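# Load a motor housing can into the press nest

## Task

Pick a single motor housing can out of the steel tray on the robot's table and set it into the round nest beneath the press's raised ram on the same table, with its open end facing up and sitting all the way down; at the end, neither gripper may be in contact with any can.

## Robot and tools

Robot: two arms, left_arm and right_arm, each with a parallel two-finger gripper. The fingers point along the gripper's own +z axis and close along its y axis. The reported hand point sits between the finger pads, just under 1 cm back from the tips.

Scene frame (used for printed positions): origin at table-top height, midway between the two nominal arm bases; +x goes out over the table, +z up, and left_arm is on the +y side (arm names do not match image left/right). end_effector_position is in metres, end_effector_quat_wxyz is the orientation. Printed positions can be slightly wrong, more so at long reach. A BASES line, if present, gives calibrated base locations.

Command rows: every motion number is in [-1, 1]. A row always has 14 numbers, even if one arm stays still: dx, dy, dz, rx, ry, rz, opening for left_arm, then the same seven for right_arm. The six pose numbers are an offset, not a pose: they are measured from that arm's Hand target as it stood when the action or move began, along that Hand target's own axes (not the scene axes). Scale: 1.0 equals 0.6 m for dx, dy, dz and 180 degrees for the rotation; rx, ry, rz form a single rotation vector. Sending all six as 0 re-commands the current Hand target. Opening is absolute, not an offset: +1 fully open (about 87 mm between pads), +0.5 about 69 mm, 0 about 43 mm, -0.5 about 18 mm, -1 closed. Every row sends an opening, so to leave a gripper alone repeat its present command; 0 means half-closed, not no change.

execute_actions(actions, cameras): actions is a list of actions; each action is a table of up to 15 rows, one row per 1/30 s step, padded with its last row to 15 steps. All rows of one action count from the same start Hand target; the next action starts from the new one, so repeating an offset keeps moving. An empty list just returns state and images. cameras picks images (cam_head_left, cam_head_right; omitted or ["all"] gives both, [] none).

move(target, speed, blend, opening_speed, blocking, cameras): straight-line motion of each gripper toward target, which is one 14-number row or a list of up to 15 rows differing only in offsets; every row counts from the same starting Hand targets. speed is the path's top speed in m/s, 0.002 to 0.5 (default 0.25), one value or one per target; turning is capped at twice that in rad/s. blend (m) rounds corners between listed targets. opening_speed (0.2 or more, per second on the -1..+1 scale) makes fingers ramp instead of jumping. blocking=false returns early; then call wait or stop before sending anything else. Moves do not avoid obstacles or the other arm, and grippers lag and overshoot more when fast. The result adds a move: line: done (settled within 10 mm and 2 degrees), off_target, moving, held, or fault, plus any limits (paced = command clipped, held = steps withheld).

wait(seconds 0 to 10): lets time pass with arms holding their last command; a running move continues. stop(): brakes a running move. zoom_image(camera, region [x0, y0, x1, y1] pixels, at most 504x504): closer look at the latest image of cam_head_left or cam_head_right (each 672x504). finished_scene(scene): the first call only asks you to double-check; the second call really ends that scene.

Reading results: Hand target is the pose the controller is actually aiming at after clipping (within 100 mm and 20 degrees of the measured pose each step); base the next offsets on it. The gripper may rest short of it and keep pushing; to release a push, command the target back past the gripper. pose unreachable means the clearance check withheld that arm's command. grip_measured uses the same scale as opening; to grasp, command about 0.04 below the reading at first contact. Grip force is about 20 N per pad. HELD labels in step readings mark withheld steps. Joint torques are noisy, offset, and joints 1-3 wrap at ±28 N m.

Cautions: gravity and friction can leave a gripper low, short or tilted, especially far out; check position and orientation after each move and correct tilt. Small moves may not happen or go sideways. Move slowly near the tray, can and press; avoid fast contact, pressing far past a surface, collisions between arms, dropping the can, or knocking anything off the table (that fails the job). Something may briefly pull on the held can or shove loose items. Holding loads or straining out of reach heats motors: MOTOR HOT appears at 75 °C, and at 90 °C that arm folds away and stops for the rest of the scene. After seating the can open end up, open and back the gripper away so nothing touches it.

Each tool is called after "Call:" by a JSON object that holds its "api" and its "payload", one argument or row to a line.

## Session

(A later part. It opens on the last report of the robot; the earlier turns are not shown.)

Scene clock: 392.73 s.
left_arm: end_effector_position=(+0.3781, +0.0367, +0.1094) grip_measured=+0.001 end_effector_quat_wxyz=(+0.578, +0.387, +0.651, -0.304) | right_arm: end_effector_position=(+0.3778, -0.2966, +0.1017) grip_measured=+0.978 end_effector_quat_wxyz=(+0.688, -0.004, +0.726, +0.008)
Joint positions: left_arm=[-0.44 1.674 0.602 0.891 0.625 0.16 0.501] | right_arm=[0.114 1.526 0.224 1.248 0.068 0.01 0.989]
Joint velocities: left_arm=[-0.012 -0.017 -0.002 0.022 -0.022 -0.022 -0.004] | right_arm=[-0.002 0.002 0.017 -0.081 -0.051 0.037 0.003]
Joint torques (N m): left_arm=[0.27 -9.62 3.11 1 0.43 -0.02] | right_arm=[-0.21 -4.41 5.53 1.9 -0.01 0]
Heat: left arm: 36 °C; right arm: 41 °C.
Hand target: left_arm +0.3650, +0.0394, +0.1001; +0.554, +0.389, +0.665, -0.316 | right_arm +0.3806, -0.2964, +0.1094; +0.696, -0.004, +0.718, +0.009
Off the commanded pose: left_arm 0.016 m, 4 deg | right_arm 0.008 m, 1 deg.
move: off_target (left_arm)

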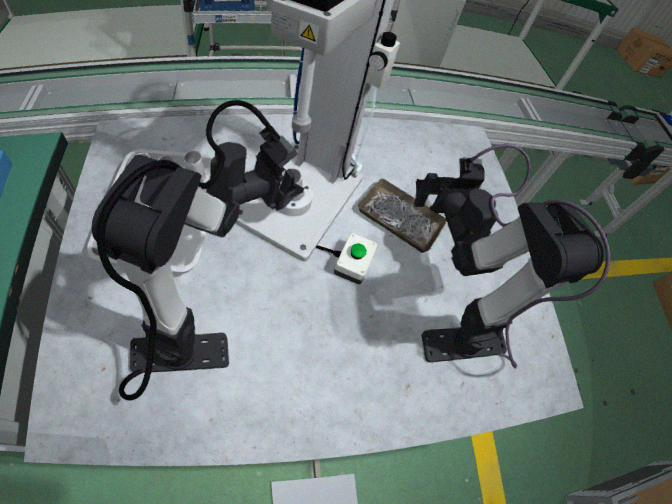

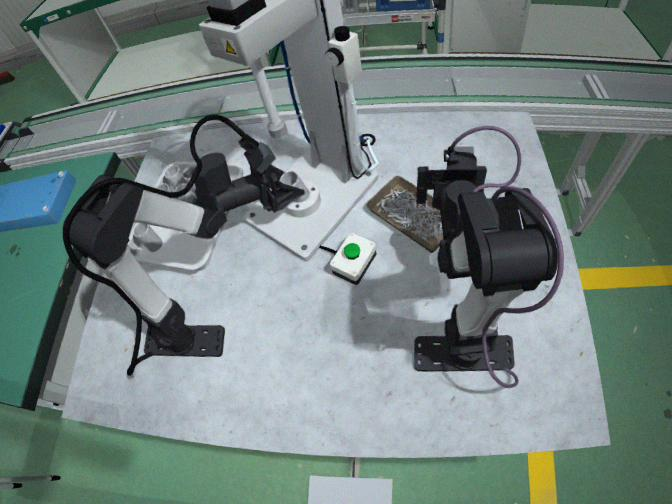

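Call:
{"api": "move", "payload": {
  "target": [0.0175,0.0113,0.0195,0,0,0,-0.2,0,0,0,0,0,0,1],
  "speed": 0.03
}}

Call:
{"api": "zoom_image", "payload": {
  "camera": "cam_head_right",
  "region": [260, 150, 330, 220]
}}

Call:
{"api": "zoom_image", "payload": {
  "camera": "cam_head_left",
  "region": [260, 150, 330, 220]
}}

Scene clock: 399.17 s.
left_arm: end_effector_position=(+0.3795, +0.0346, +0.1065) grip_measured=+0.001 end_effector_quat_wxyz=(+0.581, +0.390, +0.645, -0.307) | right_arm: end_effector_position=(+0.3778, -0.2966, +0.1017) grip_measured=+0.978 end_effector_quat_wxyz=(+0.688, -0.004, +0.726, +0.008)
Joint positions: left_arm=[-0.44 1.702 0.602 0.931 0.635 0.16 0.501] | right_arm=[0.114 1.526 0.224 1.248 0.068 0.01 0.989]
Joint velocities: left_arm=[-0.017 0.007 0.002 -0.007 -0.007 -0.066 -0.004] | right_arm=[-0.002 -0.007 -0.017 0.051 0.066 0.051 0.018]
Joint torques (N m): left_arm=[0.25 -4.45 5 1.11 0.33 0] | right_arm=[-0.23 -4.42 5.53 1.9 -0.01 -0.01]
Heat: left arm: 36 °C; right arm: 41 °C.
Hand target: left_arm +0.3756, +0.0348, +0.0872; +0.553, +0.389, +0.665, -0.316 | right_arm +0.3806, -0.2964, +0.1094; +0.696, -0.004, +0.718, +0.009
Off the commanded pose: left_arm 0.019 m, 4 deg | right_arm 0.008 m, 1 deg.
move: off_target (left_arm)

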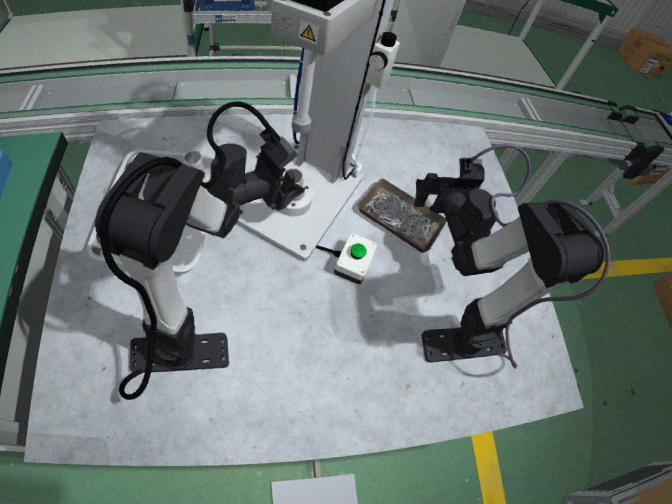

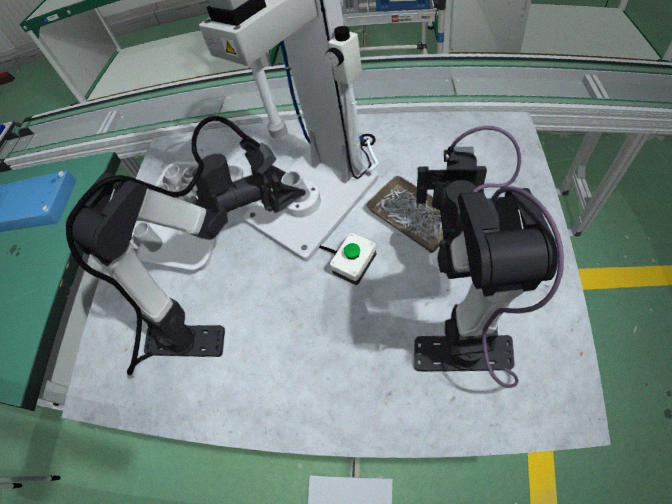

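Scaled by 7.200.

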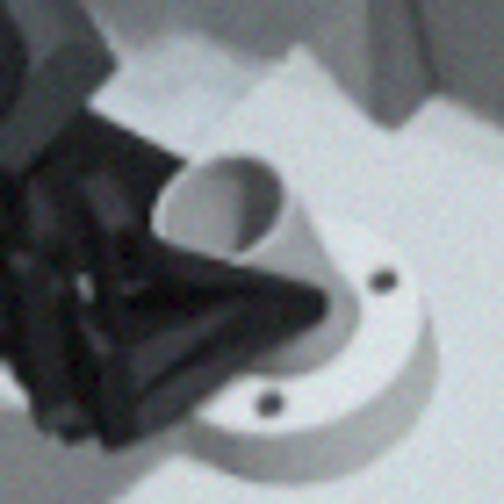

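Scaled by 7.200.

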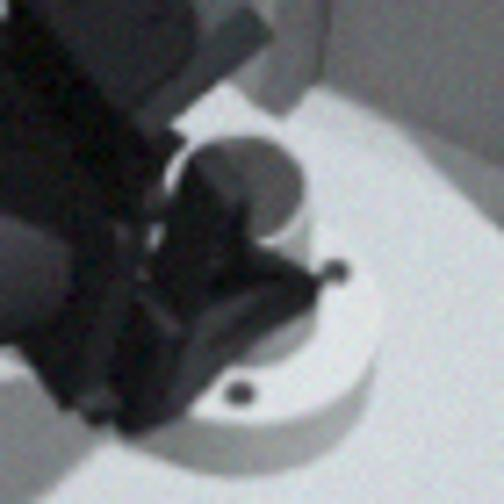

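Call:
{"api": "move", "payload": {
  "target": [0.0107,0.0123,0.0202,0,-0.02,0,-0.2,0,0,0,0,0,0,1],
  "speed": 0.03
}}

Call:
{"api": "zoom_image", "payload": {
  "camera": "cam_head_right",
  "region": [260, 150, 330, 220]
}}

Call:
{"api": "zoom_image", "payload": {
  "camera": "cam_head_left",
  "region": [260, 150, 330, 220]
}}

Scene clock: 405.37 s.
left_arm: end_effector_position=(+0.3846, +0.0297, +0.0939) grip_measured=+0.001 end_effector_quat_wxyz=(+0.590, +0.385, +0.629, -0.330) | right_arm: end_effector_position=(+0.3778, -0.2966, +0.1017) grip_measured=+0.978 end_effector_quat_wxyz=(+0.688, -0.004, +0.726, +0.008)
Joint positions: left_arm=[-0.427 1.826 0.602 1.112 0.682 0.11 0.501] | right_arm=[0.114 1.526 0.224 1.248 0.068 0.01 0.989]
Joint velocities: left_arm=[0.002 0.012 -0.017 -0.007 0.066 -0.007 -0.006] | right_arm=[0.012 -0.007 -0.007 0.051 -0.081 -0.007 0.008]
Joint torques (N m): left_arm=[-0.31 -4.57 5.08 1.27 0.01 0.04] | right_arm=[-0.21 -4.42 5.53 1.9 -0.01 0]
Heat: left arm: 36 °C; right arm: 41 °C.
Hand target: left_arm +0.3872, +0.0297, +0.0781; +0.574, +0.379, +0.648, -0.328 | right_arm +0.3806, -0.2964, +0.1094; +0.696, -0.004, +0.718, +0.009
Off the commanded pose: left_arm 0.016 m, 3 deg | right_arm 0.008 m, 1 deg.
move: off_target (left_arm)

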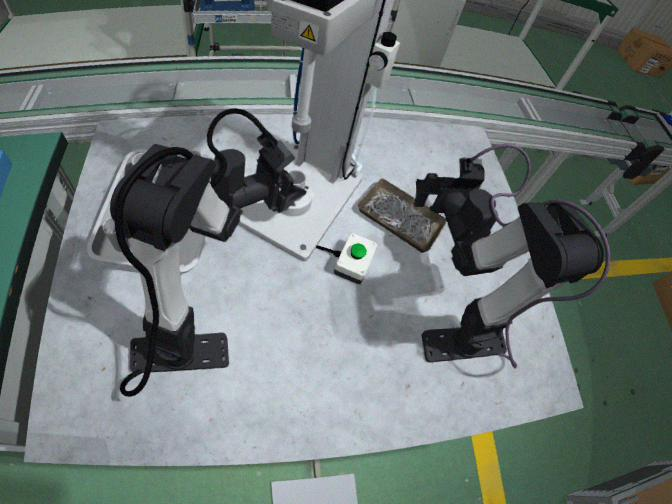

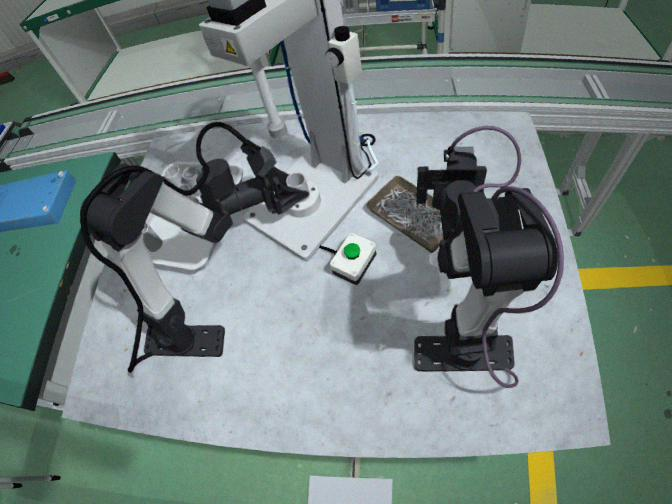

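Scaled by 7.200.

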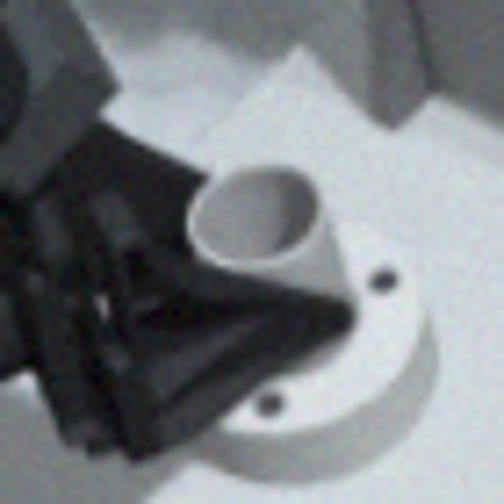

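Scaled by 7.200.

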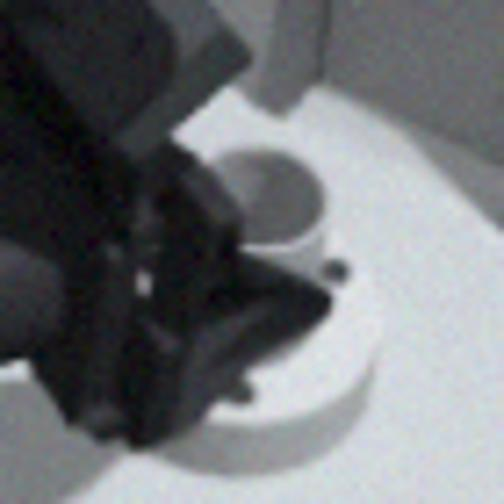

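Call:
{"api": "move", "payload": {
  "target": [0.0132,0,0.0015,0,0,0,-0.2,0,0,0,0,0,0,1],
  "speed": 0.03
}}

Call:
{"api": "zoom_image", "payload": {
  "camera": "cam_head_right",
  "region": [260, 150, 330, 220]
}}

Call:
{"api": "zoom_image", "payload": {
  "camera": "cam_head_left",
  "region": [260, 150, 330, 220]
}}

Scene clock: 410.33 s.
left_arm: end_effector_position=(+0.3848, +0.0285, +0.0938) grip_measured=+0.001 end_effector_quat_wxyz=(+0.594, +0.387, +0.619, -0.337) | right_arm: end_effector_position=(+0.3778, -0.2966, +0.1017) grip_measured=+0.978 end_effector_quat_wxyz=(+0.688, -0.004, +0.726, +0.008)
Joint positions: left_arm=[-0.422 1.852 0.602 1.162 0.703 0.1 0.5] | right_arm=[0.114 1.526 0.224 1.248 0.068 0.01 0.989]
Joint velocities: left_arm=[-0.017 -0.022 -0.017 0.022 0.007 -0.037 -0.001] | right_arm=[-0.007 -0.012 -0.002 0.051 0.022 -0.095 0.008]
Joint torques (N m): left_arm=[-0.61 -4.26 4.12 1.16 -0.2 0.2] | right_arm=[-0.21 -4.42 5.53 1.9 -0.01 0]
Heat: left arm: 36 °C; right arm: 41 °C.
Hand target: left_arm +0.3870, +0.0298, +0.0702; +0.574, +0.379, +0.647, -0.328 | right_arm +0.3806, -0.2964, +0.1094; +0.696, -0.004, +0.718, +0.009
Off the commanded pose: left_arm 0.024 m, 4 deg | right_arm 0.008 m, 1 deg.
move: off_target (left_arm)

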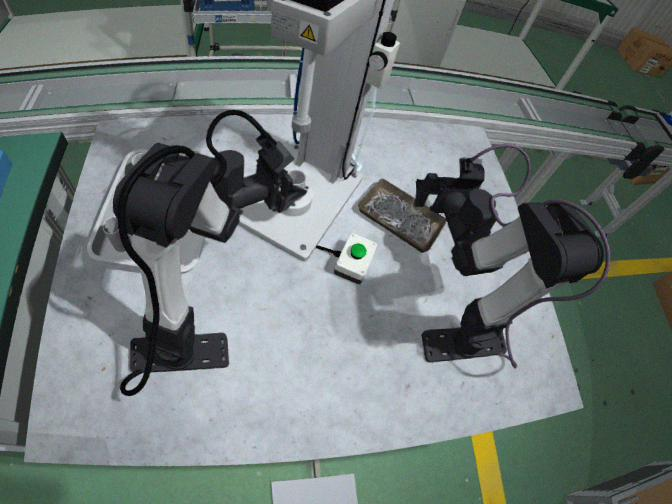

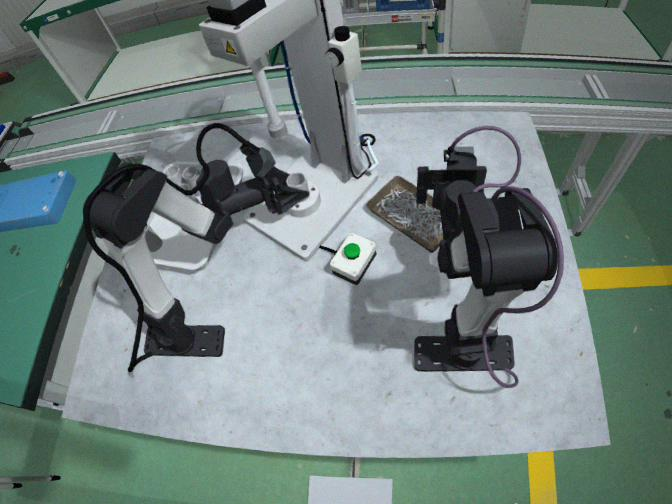

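Scaled by 7.200.

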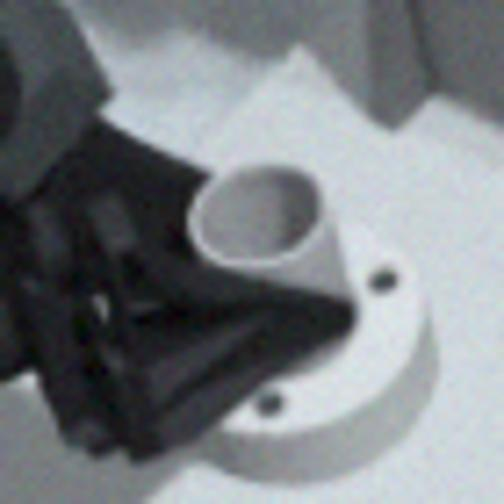

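Scaled by 7.200.

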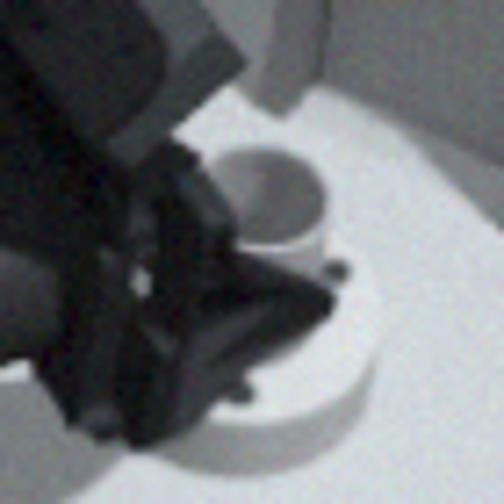

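Call:
{"api": "move", "payload": {
  "target": [-0.01,0.0,-0.01,0,0.022,0,-0.2,0,0,0,0,0,0,1],
  "speed": 0.03
}}

Call:
{"api": "zoom_image", "payload": {
  "camera": "cam_head_right",
  "region": [260, 150, 330, 220]
}}

Call:
{"api": "zoom_image", "payload": {
  "camera": "cam_head_left",
  "region": [260, 150, 330, 220]
}}

Scene clock: 416.23 s.
left_arm: end_effector_position=(+0.3863, +0.0316, +0.0927) grip_measured=+0.001 end_effector_quat_wxyz=(+0.577, +0.393, +0.639, -0.324) | right_arm: end_effector_position=(+0.3778, -0.2966, +0.1017) grip_measured=+0.978 end_effector_quat_wxyz=(+0.688, -0.004, +0.726, +0.008)
Joint positions: left_arm=[-0.422 1.8 0.626 1.012 0.688 0.143 0.5] | right_arm=[0.114 1.526 0.224 1.248 0.068 0.01 0.989]
Joint velocities: left_arm=[-0.012 -0.002 0.007 0.022 -0.022 0.007 -0.006] | right_arm=[-0.002 -0.007 -0.017 -0.037 -0.007 -0.022 0.013]
Joint torques (N m): left_arm=[-0.59 -8.24 4.81 0.65 -0.11 0.24] | right_arm=[-0.21 -4.41 5.55 1.9 -0.01 0]
Heat: left arm: 36 °C; right arm: 41 °C.
Hand target: left_arm +0.3847, +0.0341, +0.0770; +0.551, +0.390, +0.667, -0.315 | right_arm +0.3806, -0.2964, +0.1094; +0.696, -0.004, +0.718, +0.009
Off the commanded pose: left_arm 0.016 m, 4 deg | right_arm 0.008 m, 1 deg.
move: off_target (left_arm)

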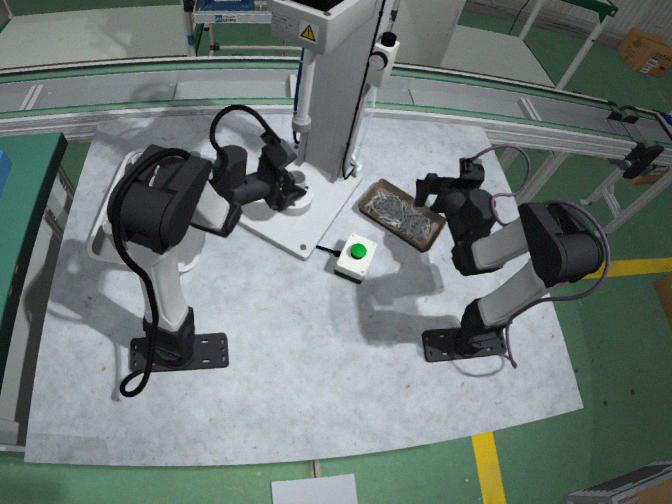

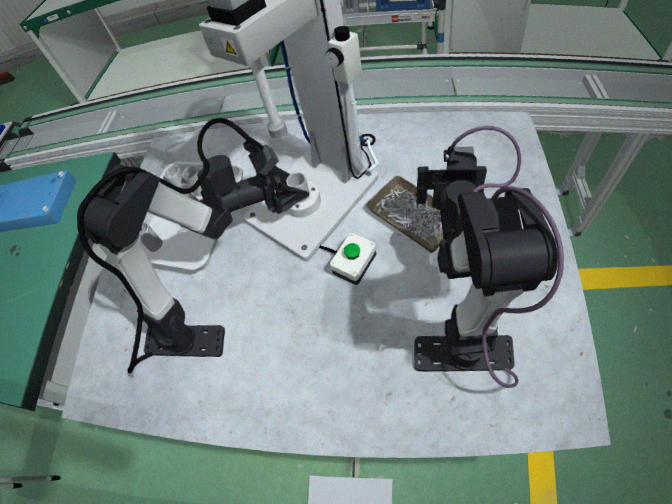

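Scaled by 7.200.

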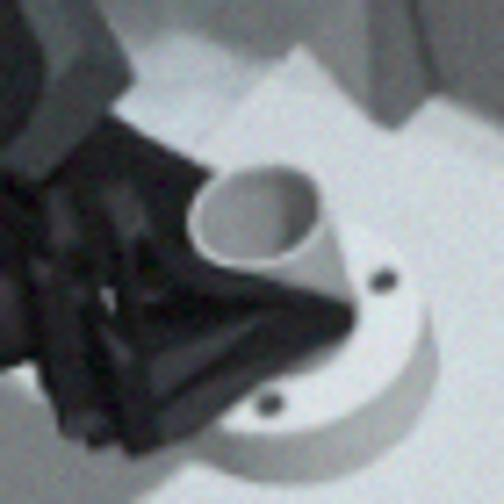

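Scaled by 7.200.

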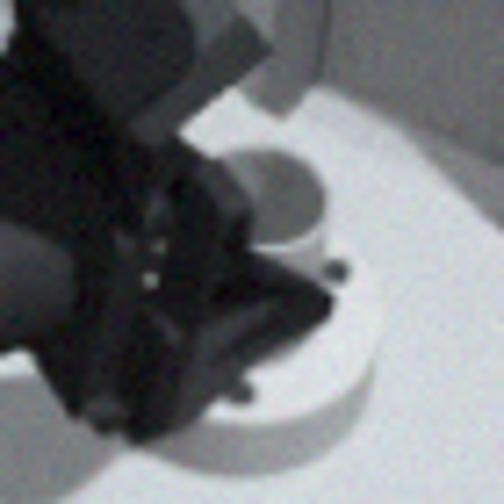

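Call:
{"api": "move", "payload": {
  "target": [-0.02,0.0,0.0,0,0,0,-0.2,0,0,0,0,0,0,1],
  "speed": 0.03,
  "cameras": []
}}

Call:
{"api": "move", "payload": {
  "target": [0,0,0,0,0,0,0.45,0,0,0,0,0,0,1],
  "opening_speed": 0.5
}}

Call:
{"api": "zoom_image", "payload": {
  "camera": "cam_head_right",
  "region": [260, 150, 330, 220]
}}

Call:
{"api": "zoom_image", "payload": {
  "camera": "cam_head_left",
  "region": [260, 150, 330, 220]
}}

Scene clock: 422.10 s.
left_arm: end_effector_position=(+0.3866, +0.0314, +0.0932) grip_measured=+0.001 end_effector_quat_wxyz=(+0.565, +0.393, +0.651, -0.320) | right_arm: end_effector_position=(+0.3778, -0.2966, +0.1017) grip_measured=+0.978 end_effector_quat_wxyz=(+0.688, -0.004, +0.726, +0.008)
Joint positions: left_arm=[-0.428 1.773 0.645 0.926 0.674 0.154 0.5] | right_arm=[0.114 1.526 0.224 1.248 0.068 0.01 0.989]
Joint velocities: left_arm=[-0.007 -0.007 0.002 -0.066 -0.022 -0.051 -0.001] | right_arm=[-0.027 -0.007 -0.012 -0.051 -0.007 0.007 0.003]
Joint torques (N m): left_arm=[-0.43 -9.24 5.46 0.9 -0.05 0.1] | right_arm=[-0.21 -4.41 5.55 1.9 -0.01 0]
Heat: left arm: 36 °C; right arm: 41 °C.
Hand target: left_arm +0.3859, +0.0319, +0.0890; +0.551, +0.390, +0.667, -0.315 | right_arm +0.3806, -0.2964, +0.1094; +0.696, -0.004, +0.718, +0.009
Off the commanded pose: left_arm 0.005 m, 3 deg | right_arm 0.008 m, 1 deg.
move: off_target (left_arm)
No camera images: "cameras" was empty.

Scene clock: 423.60 s.
left_arm: end_effector_position=(+0.3834, +0.0323, +0.0841) grip_measured=+0.450 end_effector_quat_wxyz=(+0.549, +0.390, +0.666, -0.321) | right_arm: end_effector_position=(+0.3778, -0.2966, +0.1017) grip_measured=+0.978 end_effector_quat_wxyz=(+0.688, -0.004, +0.726, +0.008)
Joint positions: left_arm=[-0.432 1.773 0.645 0.882 0.664 0.154 0.725] | right_arm=[0.114 1.526 0.224 1.248 0.068 0.01 0.989]
Joint velocities: left_arm=[0.007 0.002 0.002 -0.007 -0.007 -0.037 -0.012] | right_arm=[-0.007 -0.017 -0.002 -0.022 0.007 -0.037 -0.003]
Joint torques (N m): left_arm=[-0.2 -9.31 5.61 1.23 0.08 0.12] | right_arm=[-0.23 -4.41 5.53 1.9 -0.01 0]
Heat: left arm: 36 °C; right arm: 41 °C.
Hand target: left_arm +0.3859, +0.0319, +0.0889; +0.551, +0.390, +0.667, -0.315 | right_arm +0.3806, -0.2964, +0.1094; +0.696, -0.004, +0.718, +0.009
Off the commanded pose: left_arm 0.005 m, 1 deg | right_arm 0.008 m, 1 deg.
move: done

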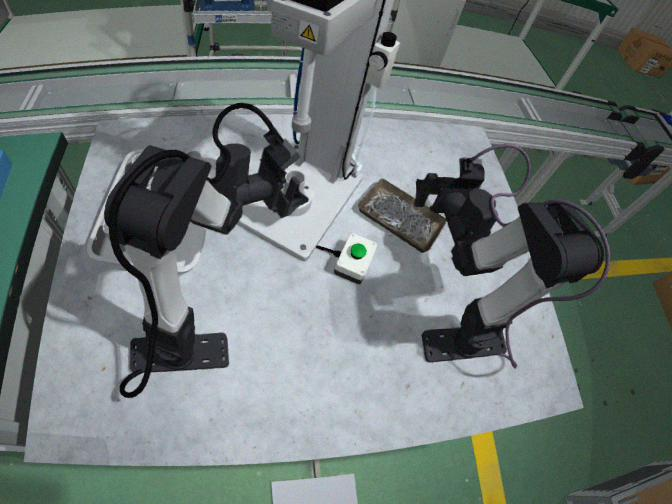

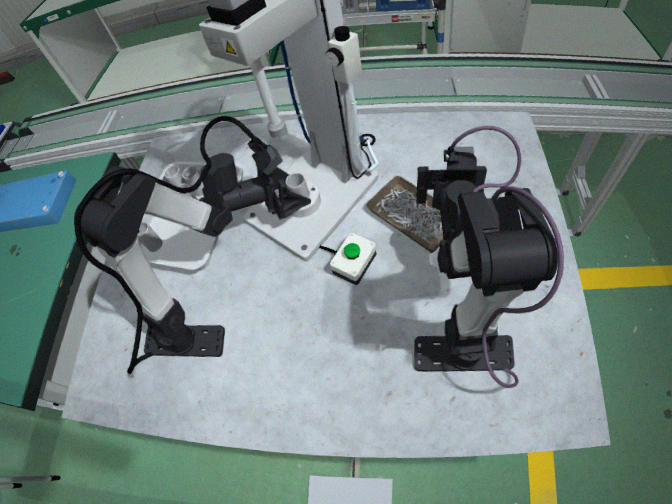

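Scaled by 7.200.

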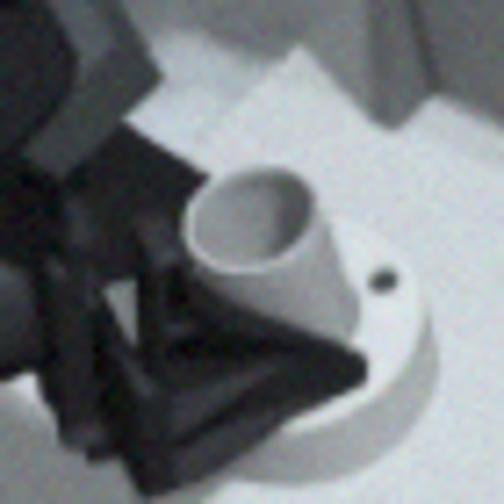

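Scaled by 7.200.

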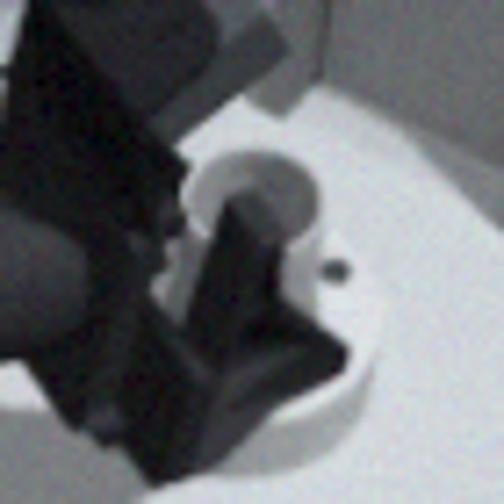

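Call:
{"api": "move", "payload": {
  "target": [
    [-0.01,0,-0.06,0,0,0,0.65,0,0,0,0,0,0,1],
    [-0.03,0,-0.2,0,0,0,0.65,0,0,0,0,0,0,1]
  ],
  "speed": 0.08
}}

Call:
{"api": "zoom_image", "payload": {
  "camera": "cam_head_right",
  "region": [260, 150, 330, 220]
}}

Call:
{"api": "zoom_image", "payload": {
  "camera": "cam_head_left",
  "region": [260, 150, 330, 220]
}}

Scene clock: 429.10 s.
left_arm: end_effector_position=(+0.3312, +0.1296, +0.1289) grip_measured=+0.650 end_effector_quat_wxyz=(+0.547, +0.389, +0.673, -0.311) | right_arm: end_effector_position=(+0.3778, -0.2966, +0.1017) grip_measured=+0.978 end_effector_quat_wxyz=(+0.688, -0.004, +0.726, +0.008)
Joint positions: left_arm=[-0.129 1.29 0.484 0.449 0.935 0.299 0.825] | right_arm=[0.114 1.526 0.224 1.248 0.068 0.01 0.989]
Joint velocities: left_arm=[0.002 -0.007 -0.027 0.022 -0.022 -0.066 -0.008] | right_arm=[-0.007 -0.002 0.007 -0.007 -0.037 -0.066 0.003]
Joint torques (N m): left_arm=[0.54 -6.23 5.27 1.32 0.39 0.14] | right_arm=[-0.23 -4.42 5.53 1.9 -0.01 0]
Heat: left arm: 36 °C; right arm: 41 °C.
Hand target: left_arm +0.3288, +0.1312, +0.1319; +0.550, +0.394, +0.668, -0.310 | right_arm +0.3806, -0.2964, +0.1094; +0.696, -0.004, +0.718, +0.009
Off the commanded pose: left_arm 0.003 m, 1 deg | right_arm 0.008 m, 1 deg.
move: done

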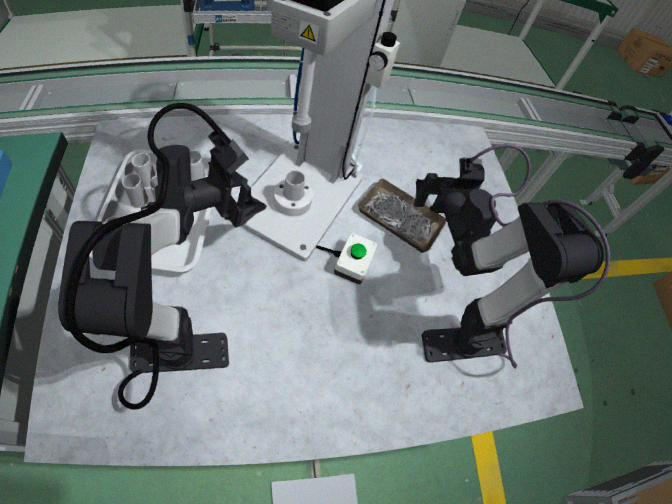

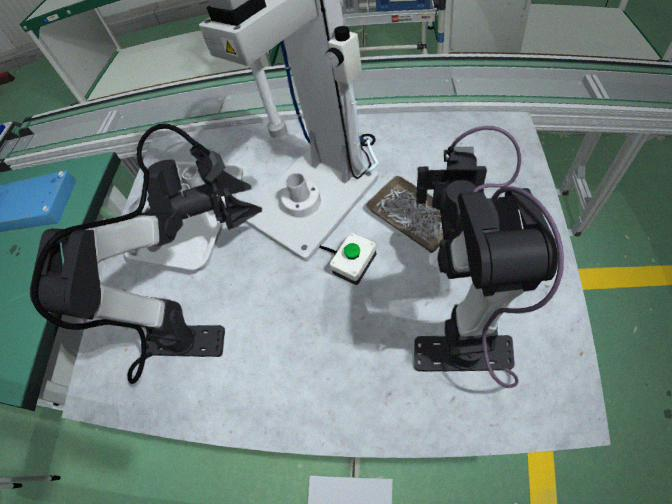

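Scaled by 7.200.

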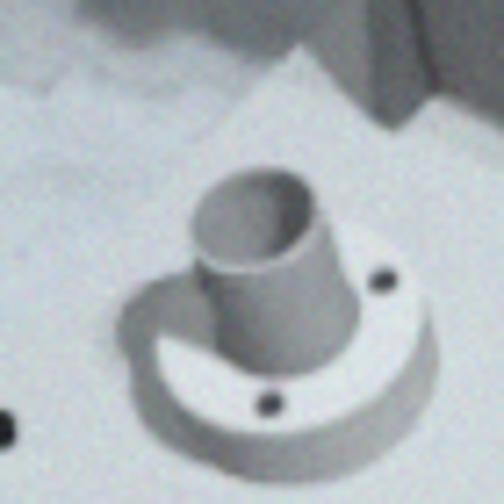

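Scaled by 7.200.

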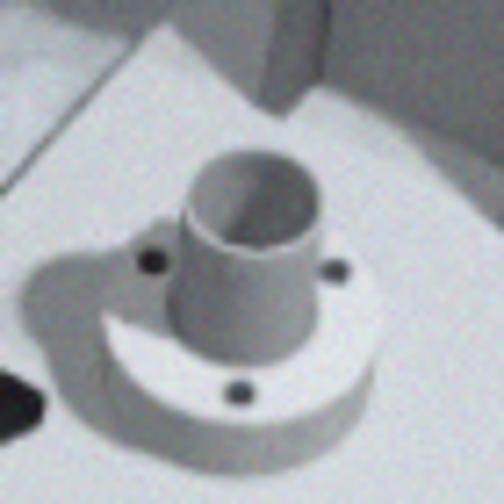

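Call:
{"api": "finished_scene", "payload": {
  "scene": 2
}}

This call ended nothing. Check each condition of the task against the scene as it is now, look again where you are not sure, and mend what is not met. Then call finished_scene again.

Call:
{"api": "finished_scene", "payload": {
  "scene": 2
}}

The scene is finished: the task was done.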